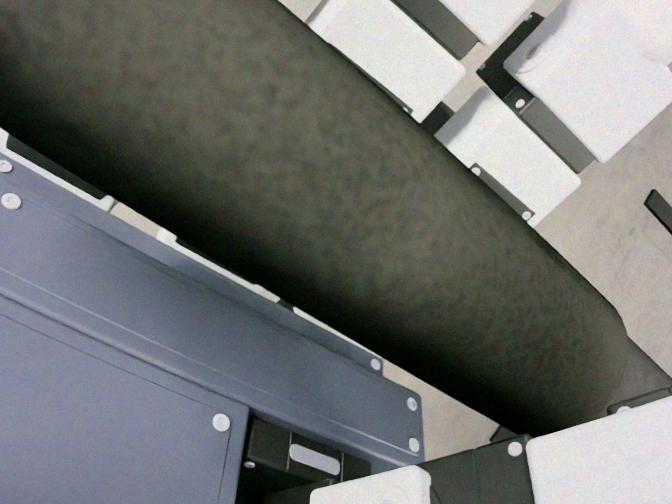

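Emit:
move(
  arm1={"target":[-0.612,0.272,0.553,0.3565,0.9129,-0.0486,-0.1925],"speed":0.12},
  arm2={"target":[-0.580,-0.118,0.535,-0.1805,-0.0091,0.8898,0.4191],"speed":0.12},
)

Emit:
move(
  arm1={"joints":{"hand_index_mcp":-0.42,"hand_middle_mcp":-0.42,"hand_ring_mcp":-0.42,"hand_index_pip":-0.6,"hand_middle_pip":-0.6,"hand_ring_pip":-0.6,"hand_index_dip":-0.3,"hand_middle_dip":-0.3,"hand_ring_dip":-0.3}},
  arm2={"joints":{"hand_index_mcp":-0.42,"hand_middle_mcp":-0.42,"hand_ring_mcp":-0.42,"hand_index_pip":-0.6,"hand_middle_pip":-0.6,"hand_ring_pip":-0.6,"hand_index_dip":-0.3,"hand_middle_dip":-0.3,"hand_ring_dip":-0.3}},
  cameras=["arm1_cam_wrist","arm2_cam_wrist"],
)

Scene clock: 310.10 s.
Joint torques (N m): arm1=[0.91 -12.69 -1.05 2.89 -0.28 0.25] | arm2=[-1.08 -15.33 3.81 2.22 -0.03 -0.24] | arm3=[2.43 4.07 8.09 2.35 -0.01 -0.07] | arm4=[0.32 0.91 9.99 3.12 0.04 -0.05]
Motor temperatures (°C): arm1=[29 34 32 29 33 28] | arm2=[29 40 35 27 31 26] | arm3=[30 31 40 27 28 28] | arm4=[30 28 43 30 29 29]
Heat: arm1: hottest joint2_rad 34 °C; arm2: hottest joint2_rad 40 °C; arm3: hottest joint3_rad 40 °C; arm4: hottest joint3_rad 43 °C.
move: arm1 off_target; arm2 off_target
Joint velocities: within noise
arm1.joint_positions: joint1_rad=-0.884 joint2_rad=+3.145 joint3_rad=+1.275 joint4_rad=+1.046 joint5_rad=-0.223 joint6_rad=-0.691 hand_index_mcp=-0.322 hand_index_abd=-0.001 hand_index_pip=+0.576 hand_index_dip=+0.694 hand_middle_mcp=-0.322 hand_middle_abd=+0.001 hand_middle_pip=+0.578 hand_middle_dip=+0.696 hand_ring_mcp=-0.317 hand_ring_abd=+0.001 hand_ring_pip=+0.578 hand_ring_dip=+0.696 hand_thumb_cmc=-0.399 hand_thumb_axl=+0.677 hand_thumb_mcp=+0.224 hand_thumb_ipl=+0.168 hand_current_limit=+0.750 hand_speed=-0.600
arm1.joint_status: not commanded
arm1.hand_state: goal,goal,goal,goal,goal,goal,goal,goal,blocked,goal,goal,goal,goal,goal,goal,goal
arm1.index_mcp_current_ma: 86
arm1.index_abd_current_ma: -5
arm1.index_pip_current_ma: 0
arm1.index_dip_current_ma: -9
arm1.middle_mcp_current_ma: 90
arm1.middle_abd_current_ma: 4
arm1.middle_pip_current_ma: 9
arm1.middle_dip_current_ma: 0
arm1.ring_mcp_current_ma: 112
arm1.ring_abd_current_ma: 3
arm1.ring_pip_current_ma: 8
arm1.ring_dip_current_ma: 0
arm1.thumb_cmc_current_ma: 5
arm1.thumb_axl_current_ma: -4
arm1.thumb_mcp_current_ma: -11
arm1.thumb_ipl_current_ma: -2
arm1.hand_goal_index_mcp: -0.340
arm1.hand_goal_index_abd: 0.000
arm1.hand_goal_index_pip: 0.576
arm1.hand_goal_index_dip: 0.696
arm1.hand_goal_middle_mcp: -0.340
arm1.hand_goal_middle_abd: 0.000
arm1.hand_goal_middle_pip: 0.576
arm1.hand_goal_middle_dip: 0.696
arm1.hand_goal_ring_mcp: -0.340
arm1.hand_goal_ring_abd: 0.000
arm1.hand_goal_ring_pip: 0.576
arm1.hand_goal_ring_dip: 0.696
arm1.hand_goal_thumb_cmc: -0.400
arm1.hand_goal_thumb_axl: 0.678
arm1.hand_goal_thumb_mcp: 0.226
arm1.hand_goal_thumb_ipl: 0.168
arm1.hand: x=-0.6182 y=+0.2717 z=+0.5531 quat_wxyz=(+0.329, +0.926, -0.043, -0.178) (m; scene frame)
arm1.hand_target: x=-0.6123 y=+0.2719 z=+0.5538 quat_wxyz=(+0.333, +0.925, -0.045, -0.177) (m; scene frame)
arm1.hand_status: off_target (0.006 m and 3.9 deg from the pose sent, 0.014 m and 7.0 deg at the start; a joint's target at an end of its range on 30 of 30 steps)
arm2.joint_positions: joint1_rad=+0.663 joint2_rad=+3.141 joint3_rad=+1.510 joint4_rad=+0.988 joint5_rad=+0.175 joint6_rad=+0.526 hand_index_mcp=-0.325 hand_index_abd=+0.001 hand_index_pip=+0.578 hand_index_dip=+0.696 hand_middle_mcp=-0.323 hand_middle_abd=+0.001 hand_middle_pip=+0.578 hand_middle_dip=+0.696 hand_ring_mcp=-0.323 hand_ring_abd=+0.001 hand_ring_pip=+0.578 hand_ring_dip=+0.696 hand_thumb_cmc=-0.398 hand_thumb_axl=+0.681 hand_thumb_mcp=+0.229 hand_thumb_ipl=+0.168 hand_current_limit=+0.750 hand_speed=-0.600
arm2.joint_status: not commanded
arm2.hand_state: goal,goal,goal,goal,goal,goal,goal,goal,goal,goal,goal,goal,goal,goal,goal,goal
arm2.index_mcp_current_ma: 5
arm2.index_abd_current_ma: 0
arm2.index_pip_current_ma: 0
arm2.index_dip_current_ma: 0
arm2.middle_mcp_current_ma: 6
arm2.middle_abd_current_ma: 0
arm2.middle_pip_current_ma: 0
arm2.middle_dip_current_ma: 0
arm2.ring_mcp_current_ma: 6
arm2.ring_abd_current_ma: 0
arm2.ring_pip_current_ma: 0
arm2.ring_dip_current_ma: 0
arm2.thumb_cmc_current_ma: 0
arm2.thumb_axl_current_ma: 0
arm2.thumb_mcp_current_ma: 0
arm2.thumb_ipl_current_ma: 0
arm2.hand_goal_index_mcp: -0.340
arm2.hand_goal_index_abd: 0.000
arm2.hand_goal_index_pip: 0.576
arm2.hand_goal_index_dip: 0.696
arm2.hand_goal_middle_mcp: -0.340
arm2.hand_goal_middle_abd: 0.000
arm2.hand_goal_middle_pip: 0.576
arm2.hand_goal_middle_dip: 0.696
arm2.hand_goal_ring_mcp: -0.340
arm2.hand_goal_ring_abd: 0.000
arm2.hand_goal_ring_pip: 0.576
arm2.hand_goal_ring_dip: 0.696
arm2.hand_goal_thumb_cmc: -0.400
arm2.hand_goal_thumb_axl: 0.678
arm2.hand_goal_thumb_mcp: 0.226
arm2.hand_goal_thumb_ipl: 0.168
arm2.hand: x=-0.5821 y=-0.1283 z=+0.5384 quat_wxyz=(-0.180, -0.012, +0.892, +0.415) (m; scene frame)
arm2.hand_target: x=-0.5798 y=-0.1183 z=+0.5354 quat_wxyz=(-0.180, -0.009, +0.890, +0.419) (m; scene frame)
arm2.hand_status: off_target (0.011 m and 0.6 deg from the pose sent, 0.023 m and 2.1 deg at the start)
arm3, arm4: as last shown
pictures: none

Scene clock: 311.57 s.
Joint torques (N m): arm1=[0.91 -12.57 -0.92 2.62 -0.28 0.24] | arm2=[-0.91 -14.56 3.84 1.06 -0.51 -0.47] | arm3=[2.61 4.37 8.14 2.32 -0.02 -0.01] | arm4=[0.32 1.03 10.09 3.17 0.02 -0.09]
Motor temperatures (°C): arm1=[29 34 32 29 33 28] | arm2=[29 40 35 27 31 26] | arm3=[30 31 40 27 28 28] | arm4=[30 28 43 30 29 29]
Heat: arm1: hottest joint2_rad 34 °C; arm2: hottest joint2_rad 40 °C; arm3: hottest joint3_rad 40 °C; arm4: hottest joint3_rad 43 °C.
move: arm1 off_target; arm2 off_target
Joint velocities: within noise
arm1.joint_positions: joint1_rad=-0.883 joint2_rad=+3.145 joint3_rad=+1.273 joint4_rad=+1.051 joint5_rad=-0.222 joint6_rad=-0.691 hand_index_mcp=-0.408 hand_index_abd=-0.001 hand_index_pip=-0.598 hand_index_dip=-0.298 hand_middle_mcp=-0.399 hand_middle_abd=+0.001 hand_middle_pip=-0.300 hand_middle_dip=-0.188 hand_ring_mcp=-0.396 hand_ring_abd=+0.001 hand_ring_pip=-0.296 hand_ring_dip=-0.188 hand_thumb_cmc=-0.399 hand_thumb_axl=+0.677 hand_thumb_mcp=+0.225 hand_thumb_ipl=+0.165 hand_current_limit=+0.750 hand_speed=-0.600
arm1.joint_status: hand_middle_mcp off_target (ended at -0.399, target -0.420); hand_middle_pip off_target (ended at -0.300, target -0.600); hand_middle_dip off_target (ended at -0.188, target -0.300); hand_ring_mcp off_target (ended at -0.396, target -0.420); hand_ring_pip off_target (ended at -0.296, target -0.600); hand_ring_dip off_target (ended at -0.188, target -0.300); the others done
arm1.hand_state: goal,goal,goal,goal,blocked,goal,blocked,blocked,blocked,goal,blocked,blocked,goal,goal,goal,goal
arm1.index_mcp_current_ma: 57
arm1.index_abd_current_ma: -5
arm1.index_pip_current_ma: 8
arm1.index_dip_current_ma: 9
arm1.middle_mcp_current_ma: 105
arm1.middle_abd_current_ma: 4
arm1.middle_pip_current_ma: 481
arm1.middle_dip_current_ma: 481
arm1.ring_mcp_current_ma: 121
arm1.ring_abd_current_ma: 3
arm1.ring_pip_current_ma: 481
arm1.ring_dip_current_ma: 481
arm1.thumb_cmc_current_ma: 5
arm1.thumb_axl_current_ma: -4
arm1.thumb_mcp_current_ma: -6
arm1.thumb_ipl_current_ma: -17
arm1.hand_goal_index_mcp: -0.420
arm1.hand_goal_index_abd: 0.000
arm1.hand_goal_index_pip: -0.600
arm1.hand_goal_index_dip: -0.300
arm1.hand_goal_middle_mcp: -0.420
arm1.hand_goal_middle_abd: 0.000
arm1.hand_goal_middle_pip: -0.600
arm1.hand_goal_middle_dip: -0.300
arm1.hand_goal_ring_mcp: -0.420
arm1.hand_goal_ring_abd: 0.000
arm1.hand_goal_ring_pip: -0.600
arm1.hand_goal_ring_dip: -0.300
arm1.hand_goal_thumb_cmc: -0.400
arm1.hand_goal_thumb_axl: 0.678
arm1.hand_goal_thumb_mcp: 0.226
arm1.hand_goal_thumb_ipl: 0.168
arm1.hand: x=-0.6179 y=+0.2719 z=+0.5541 quat_wxyz=(+0.330, +0.926, -0.043, -0.180) (m; scene frame)
arm1.hand_target: x=-0.6123 y=+0.2719 z=+0.5539 quat_wxyz=(+0.333, +0.925, -0.045, -0.177) (m; scene frame)
arm1.hand_status: not commanded
arm2.joint_positions: joint1_rad=+0.657 joint2_rad=+3.130 joint3_rad=+1.511 joint4_rad=+1.016 joint5_rad=+0.188 joint6_rad=+0.546 hand_index_mcp=-0.355 hand_index_abd=+0.001 hand_index_pip=-0.309 hand_index_dip=-0.222 hand_middle_mcp=-0.415 hand_middle_abd=+0.001 hand_middle_pip=-0.313 hand_middle_dip=-0.175 hand_ring_mcp=-0.413 hand_ring_abd=+0.000 hand_ring_pip=-0.315 hand_ring_dip=-0.178 hand_thumb_cmc=-0.392 hand_thumb_axl=+0.682 hand_thumb_mcp=+0.230 hand_thumb_ipl=+0.165 hand_current_limit=+0.750 hand_speed=-0.600
arm2.joint_status: hand_index_mcp off_target (ended at -0.355, target -0.420); hand_index_pip off_target (ended at -0.309, target -0.600); hand_index_dip off_target (ended at -0.222, target -0.300); hand_middle_pip off_target (ended at -0.313, target -0.600); hand_middle_dip off_target (ended at -0.175, target -0.300); hand_ring_pip off_target (ended at -0.315, target -0.600); hand_ring_dip off_target (ended at -0.178, target -0.300); the others done
arm2.hand_state: blocked,goal,blocked,blocked,goal,goal,blocked,blocked,goal,goal,blocked,blocked,goal,goal,goal,goal
arm2.index_mcp_current_ma: 80
arm2.index_abd_current_ma: 0
arm2.index_pip_current_ma: 481
arm2.index_dip_current_ma: 101
arm2.middle_mcp_current_ma: 1
arm2.middle_abd_current_ma: 0
arm2.middle_pip_current_ma: 481
arm2.middle_dip_current_ma: 251
arm2.ring_mcp_current_ma: 1
arm2.ring_abd_current_ma: 0
arm2.ring_pip_current_ma: 481
arm2.ring_dip_current_ma: 239
arm2.thumb_cmc_current_ma: 2
arm2.thumb_axl_current_ma: 0
arm2.thumb_mcp_current_ma: 1
arm2.thumb_ipl_current_ma: 0
arm2.hand_goal_index_mcp: -0.420
arm2.hand_goal_index_abd: 0.000
arm2.hand_goal_index_pip: -0.600
arm2.hand_goal_index_dip: -0.300
arm2.hand_goal_middle_mcp: -0.420
arm2.hand_goal_middle_abd: 0.000
arm2.hand_goal_middle_pip: -0.600
arm2.hand_goal_middle_dip: -0.300
arm2.hand_goal_ring_mcp: -0.420
arm2.hand_goal_ring_abd: 0.000
arm2.hand_goal_ring_pip: -0.600
arm2.hand_goal_ring_dip: -0.300
arm2.hand_goal_thumb_cmc: -0.400
arm2.hand_goal_thumb_axl: 0.678
arm2.hand_goal_thumb_mcp: 0.226
arm2.hand_goal_thumb_ipl: 0.168
arm2.hand: x=-0.5805 y=-0.1194 z=+0.5509 quat_wxyz=(-0.189, +0.005, +0.883, +0.431) (m; scene frame)
arm2.hand_target: x=-0.5798 y=-0.1184 z=+0.5354 quat_wxyz=(-0.181, -0.009, +0.890, +0.419) (m; scene frame)
arm2.hand_status: not commanded
arm3, arm4: as last shown
pictures: arm1_cam_wrist, arm2_cam_wrist
camera_calibration:
arm1_cam_wrist: T_world_to_cam=[[-0.700327, -0.285623, 0.654188, -0.688745], [-0.137851, 0.953322, 0.268654, -0.542233], [-0.700385, 0.0979651, -0.70701, 0.0554512], [0, 0, 0, 1]] pos_world=[-0.518257, 0.314769, 0.635446]
arm2_cam_wrist: T_world_to_cam=[[0.816972, 0.539237, 0.204404, 0.458723], [0.571942, -0.802989, -0.167603, 0.283478], [0.0737567, 0.253834, -0.964432, 0.723467], [0, 0, 0, 1]] pos_world=[-0.590257, -0.203371, 0.651481]

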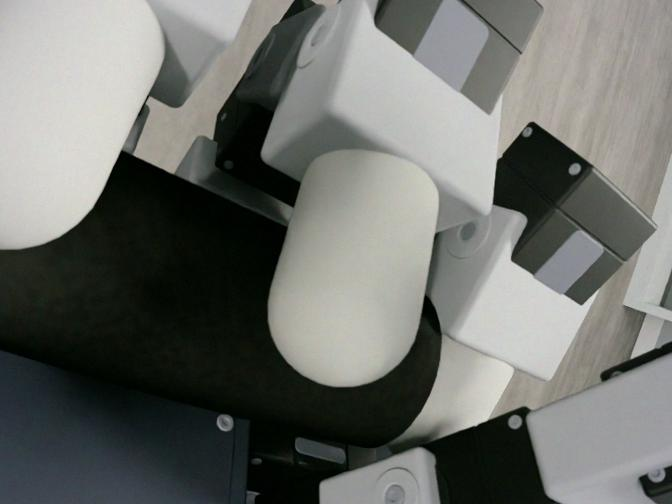

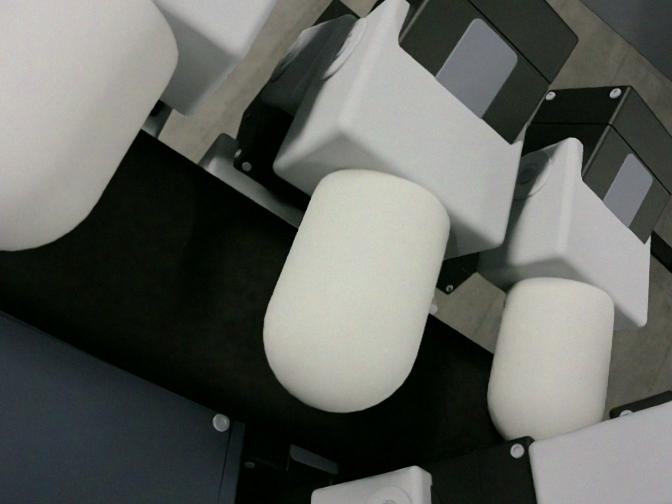

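Emit:
move(
  arm1={"joints":{"hand_index_mcp":-0.34,"hand_index_pip":0.45,"hand_middle_pip":0.2,"hand_ring_pip":0.2,"hand_index_dip":0.5,"hand_middle_dip":0.3,"hand_ring_dip":0.3}},
)

Emit:
move(
  arm1={"target":[-0.587,0.269,0.549,0.3565,0.9129,-0.0486,-0.1925],"speed":0.12},
)

Emit:
move(
  arm1={"joints":{"hand_index_mcp":-0.42,"hand_middle_mcp":-0.42,"hand_ring_mcp":-0.42,"hand_index_pip":-0.6,"hand_middle_pip":-0.6,"hand_ring_pip":-0.6,"hand_index_dip":-0.3,"hand_middle_dip":-0.3,"hand_ring_dip":-0.3}},
  cameras=["arm1_cam_wrist"],
)

Scene clock: 324.37 s.
Joint torques (N m): arm1=[0.91 -12.63 -0.9 2.62 -0.36 0.25] | arm2=[-0.79 -14.68 3.82 1.02 -0.52 -0.45] | arm3=[2.78 4.31 8.13 2.4 0 -0.07] | arm4=[0.5 0.91 10.07 3.04 0.03 -0.1]
Motor temperatures (°C): arm1=[29 34 32 29 33 28] | arm2=[29 41 35 27 31 26] | arm3=[30 31 40 27 28 28] | arm4=[30 28 43 30 29 29]
Heat: arm1: hottest joint2_rad 34 °C; arm2: hottest joint2_rad 41 °C; arm3: hottest joint3_rad 40 °C; arm4: hottest joint3_rad 43 °C.
move: arm1 off_target
Joint velocities: within noise
arm1.joint_positions: joint1_rad=-0.883 joint2_rad=+3.145 joint3_rad=+1.273 joint4_rad=+1.051 joint5_rad=-0.221 joint6_rad=-0.691 hand_index_mcp=-0.343 hand_index_abd=-0.001 hand_index_pip=-0.512 hand_index_dip=-0.194 hand_middle_mcp=-0.406 hand_middle_abd=+0.001 hand_middle_pip=+0.198 hand_middle_dip=+0.297 hand_ring_mcp=-0.403 hand_ring_abd=+0.001 hand_ring_pip=+0.198 hand_ring_dip=+0.297 hand_thumb_cmc=-0.402 hand_thumb_axl=+0.677 hand_thumb_mcp=+0.234 hand_thumb_ipl=+0.165 hand_current_limit=+0.750 hand_speed=-0.600
arm1.joint_status: hand_index_pip off_target (ended at -0.512, target +0.450); hand_index_dip off_target (ended at -0.194, target +0.500); the others done
arm1.hand_state: goal,goal,blocked,blocked,goal,goal,goal,goal,goal,goal,goal,goal,goal,goal,goal,goal
arm1.index_mcp_current_ma: -16
arm1.index_abd_current_ma: -5
arm1.index_pip_current_ma: -481
arm1.index_dip_current_ma: -481
arm1.middle_mcp_current_ma: 69
arm1.middle_abd_current_ma: 4
arm1.middle_pip_current_ma: -7
arm1.middle_dip_current_ma: -14
arm1.ring_mcp_current_ma: 86
arm1.ring_abd_current_ma: 3
arm1.ring_pip_current_ma: -7
arm1.ring_dip_current_ma: -12
arm1.thumb_cmc_current_ma: -7
arm1.thumb_axl_current_ma: -4
arm1.thumb_mcp_current_ma: 49
arm1.thumb_ipl_current_ma: -17
arm1.hand_goal_index_mcp: -0.340
arm1.hand_goal_index_abd: 0.000
arm1.hand_goal_index_pip: 0.450
arm1.hand_goal_index_dip: 0.500
arm1.hand_goal_middle_mcp: -0.420
arm1.hand_goal_middle_abd: 0.000
arm1.hand_goal_middle_pip: 0.200
arm1.hand_goal_middle_dip: 0.300
arm1.hand_goal_ring_mcp: -0.420
arm1.hand_goal_ring_abd: 0.000
arm1.hand_goal_ring_pip: 0.200
arm1.hand_goal_ring_dip: 0.300
arm1.hand_goal_thumb_cmc: -0.400
arm1.hand_goal_thumb_axl: 0.678
arm1.hand_goal_thumb_mcp: 0.226
arm1.hand_goal_thumb_ipl: 0.168
arm1.hand: x=-0.6181 y=+0.2720 z=+0.5540 quat_wxyz=(+0.330, +0.926, -0.043, -0.180) (m; scene frame)
arm1.hand_target: x=-0.6122 y=+0.2719 z=+0.5539 quat_wxyz=(+0.333, +0.925, -0.045, -0.177) (m; scene frame)
arm1.hand_status: not commanded
arm2, arm3, arm4: as last shown
pictures: none

Scene clock: 325.33 s.
Joint torques (N m): arm1=[3.25 -12.45 -2.26 2.71 -0.79 0.19] | arm2=[-0.73 -14.68 3.81 1.02 -0.52 -0.46] | arm3=[2.84 4.31 7.95 2.41 -0.06 -0.06] | arm4=[0.26 1.08 10.04 3.11 0.03 -0.07]
Motor temperatures (°C): arm1=[29 34 32 29 33 28] | arm2=[29 41 35 27 31 26] | arm3=[30 31 40 27 28 28] | arm4=[30 28 43 30 29 29]
Heat: arm1: hottest joint2_rad 34 °C; arm2: hottest joint2_rad 41 °C; arm3: hottest joint3_rad 40 °C; arm4: hottest joint3_rad 43 °C.
move: arm1 off_target
Joint velocities: within noise
arm1.joint_positions: joint1_rad=-0.858 joint2_rad=+3.145 joint3_rad=+1.257 joint4_rad=+1.052 joint5_rad=-0.167 joint6_rad=-0.652 hand_index_mcp=-0.330 hand_index_abd=-0.002 hand_index_pip=-0.512 hand_index_dip=-0.165 hand_middle_mcp=-0.406 hand_middle_abd=+0.001 hand_middle_pip=+0.198 hand_middle_dip=+0.297 hand_ring_mcp=-0.403 hand_ring_abd=+0.001 hand_ring_pip=+0.198 hand_ring_dip=+0.297 hand_thumb_cmc=-0.404 hand_thumb_axl=+0.677 hand_thumb_mcp=+0.234 hand_thumb_ipl=+0.165 hand_current_limit=+0.750 hand_speed=-0.600
arm1.joint_status: not commanded
arm1.hand_state: goal,goal,blocked,blocked,goal,goal,goal,goal,goal,goal,goal,goal,goal,goal,goal,goal
arm1.index_mcp_current_ma: 47
arm1.index_abd_current_ma: -7
arm1.index_pip_current_ma: -481
arm1.index_dip_current_ma: -481
arm1.middle_mcp_current_ma: 68
arm1.middle_abd_current_ma: 3
arm1.middle_pip_current_ma: -7
arm1.middle_dip_current_ma: -14
arm1.ring_mcp_current_ma: 84
arm1.ring_abd_current_ma: 2
arm1.ring_pip_current_ma: -7
arm1.ring_dip_current_ma: -12
arm1.thumb_cmc_current_ma: -16
arm1.thumb_axl_current_ma: -3
arm1.thumb_mcp_current_ma: 49
arm1.thumb_ipl_current_ma: -17
arm1.hand_goal_index_mcp: -0.340
arm1.hand_goal_index_abd: 0.000
arm1.hand_goal_index_pip: 0.450
arm1.hand_goal_index_dip: 0.500
arm1.hand_goal_middle_mcp: -0.420
arm1.hand_goal_middle_abd: 0.000
arm1.hand_goal_middle_pip: 0.200
arm1.hand_goal_middle_dip: 0.300
arm1.hand_goal_ring_mcp: -0.420
arm1.hand_goal_ring_abd: 0.000
arm1.hand_goal_ring_pip: 0.200
arm1.hand_goal_ring_dip: 0.300
arm1.hand_goal_thumb_cmc: -0.400
arm1.hand_goal_thumb_axl: 0.678
arm1.hand_goal_thumb_mcp: 0.226
arm1.hand_goal_thumb_ipl: 0.168
arm1.on_its_own: hand_index_dip moved +0.029 toward your old target +0.500
arm1.hand: x=-0.6134 y=+0.2747 z=+0.5505 quat_wxyz=(+0.315, +0.929, -0.060, -0.183) (m; scene frame)
arm1.hand_target: x=-0.5879 y=+0.2696 z=+0.5497 quat_wxyz=(+0.318, +0.932, -0.043, -0.168) (m; scene frame)
arm1.hand_status: off_target (0.027 m and 5.4 deg from the pose sent, 0.032 m and 3.7 deg at the start; a joint's target at an end of its range on 29 of 29 steps)
arm2, arm3, arm4: as last shown
arm2.hand_target: x=-0.5798 y=-0.1184 z=+0.5354 quat_wxyz=(-0.180, -0.009, +0.890, +0.419) (m; scene frame)
pictures: none

Scene clock: 326.33 s.
Joint torques (N m): arm1=[3.14 -12.45 -2.17 2.36 -0.9 0.28] | arm2=[-0.79 -14.74 3.88 1.1 -0.51 -0.45] | arm3=[2.9 4.19 7.91 2.48 -0.05 -0.05] | arm4=[0.32 1.03 10.04 3.14 0.05 -0.09]
Motor temperatures (°C): arm1=[29 34 32 29 33 28] | arm2=[29 41 35 27 31 26] | arm3=[30 31 40 27 28 28] | arm4=[30 28 43 30 29 29]
Heat: arm1: hottest joint2_rad 34 °C; arm2: hottest joint2_rad 41 °C; arm3: hottest joint3_rad 40 °C; arm4: hottest joint3_rad 43 °C.
move: arm1 off_target
Joint velocities: within noise
arm1.joint_positions: joint1_rad=-0.857 joint2_rad=+3.145 joint3_rad=+1.256 joint4_rad=+1.061 joint5_rad=-0.164 joint6_rad=-0.662 hand_index_mcp=-0.345 hand_index_abd=+0.001 hand_index_pip=-0.515 hand_index_dip=-0.263 hand_middle_mcp=-0.404 hand_middle_abd=+0.001 hand_middle_pip=-0.297 hand_middle_dip=-0.200 hand_ring_mcp=-0.400 hand_ring_abd=+0.001 hand_ring_pip=-0.293 hand_ring_dip=-0.198 hand_thumb_cmc=-0.403 hand_thumb_axl=+0.677 hand_thumb_mcp=+0.225 hand_thumb_ipl=+0.165 hand_current_limit=+0.750 hand_speed=-0.600
arm1.joint_status: hand_index_mcp off_target (ended at -0.345, target -0.420); hand_index_pip off_target (ended at -0.515, target -0.600); hand_index_dip off_target (ended at -0.263, target -0.300); hand_middle_pip off_target (ended at -0.297, target -0.600); hand_middle_dip off_target (ended at -0.200, target -0.300); hand_ring_pip off_target (ended at -0.293, target -0.600); hand_ring_dip off_target (ended at -0.198, target -0.300); the others done
arm1.hand_state: blocked,goal,blocked,blocked,goal,goal,blocked,blocked,goal,goal,blocked,blocked,goal,goal,goal,goal
arm1.index_mcp_current_ma: 383
arm1.index_abd_current_ma: 2
arm1.index_pip_current_ma: 409
arm1.index_dip_current_ma: 177
arm1.middle_mcp_current_ma: 78
arm1.middle_abd_current_ma: 3
arm1.middle_pip_current_ma: 481
arm1.middle_dip_current_ma: 481
arm1.ring_mcp_current_ma: 96
arm1.ring_abd_current_ma: 2
arm1.ring_pip_current_ma: 481
arm1.ring_dip_current_ma: 481
arm1.thumb_cmc_current_ma: -15
arm1.thumb_axl_current_ma: -3
arm1.thumb_mcp_current_ma: -6
arm1.thumb_ipl_current_ma: -17
arm1.hand_goal_index_mcp: -0.420
arm1.hand_goal_index_abd: 0.000
arm1.hand_goal_index_pip: -0.600
arm1.hand_goal_index_dip: -0.300
arm1.hand_goal_middle_mcp: -0.420
arm1.hand_goal_middle_abd: 0.000
arm1.hand_goal_middle_pip: -0.600
arm1.hand_goal_middle_dip: -0.300
arm1.hand_goal_ring_mcp: -0.420
arm1.hand_goal_ring_abd: 0.000
arm1.hand_goal_ring_pip: -0.600
arm1.hand_goal_ring_dip: -0.300
arm1.hand_goal_thumb_cmc: -0.400
arm1.hand_goal_thumb_axl: 0.678
arm1.hand_goal_thumb_mcp: 0.226
arm1.hand_goal_thumb_ipl: 0.168
arm1.hand: x=-0.6129 y=+0.2739 z=+0.5519 quat_wxyz=(+0.315, +0.928, -0.055, -0.188) (m; scene frame)
arm1.hand_target: x=-0.5880 y=+0.2695 z=+0.5497 quat_wxyz=(+0.318, +0.932, -0.043, -0.168) (m; scene frame)
arm1.hand_status: not commanded
arm2, arm3, arm4: as last shown
pictures: arm1_cam_wrist
camera_calibration:
arm1_cam_wrist: T_world_to_cam=[[-0.705864, -0.279482, 0.650881, -0.686589], [-0.104678, 0.94994, 0.294376, -0.535846], [-0.70057, 0.139656, -0.699784, 0.0416725], [0, 0, 0, 1]] pos_world=[-0.511535, 0.311312, 0.633789]

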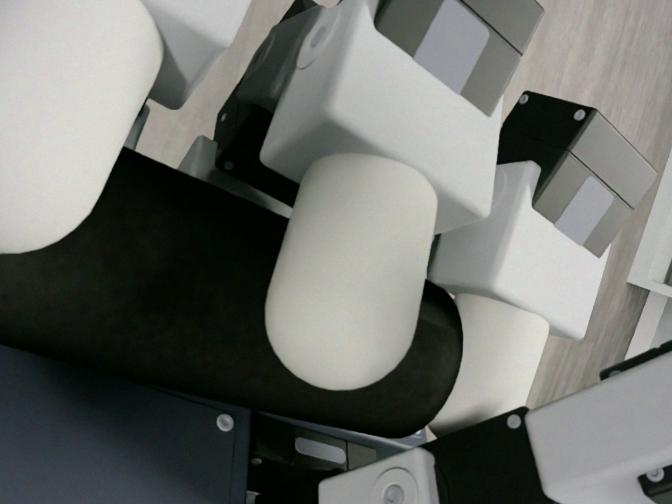

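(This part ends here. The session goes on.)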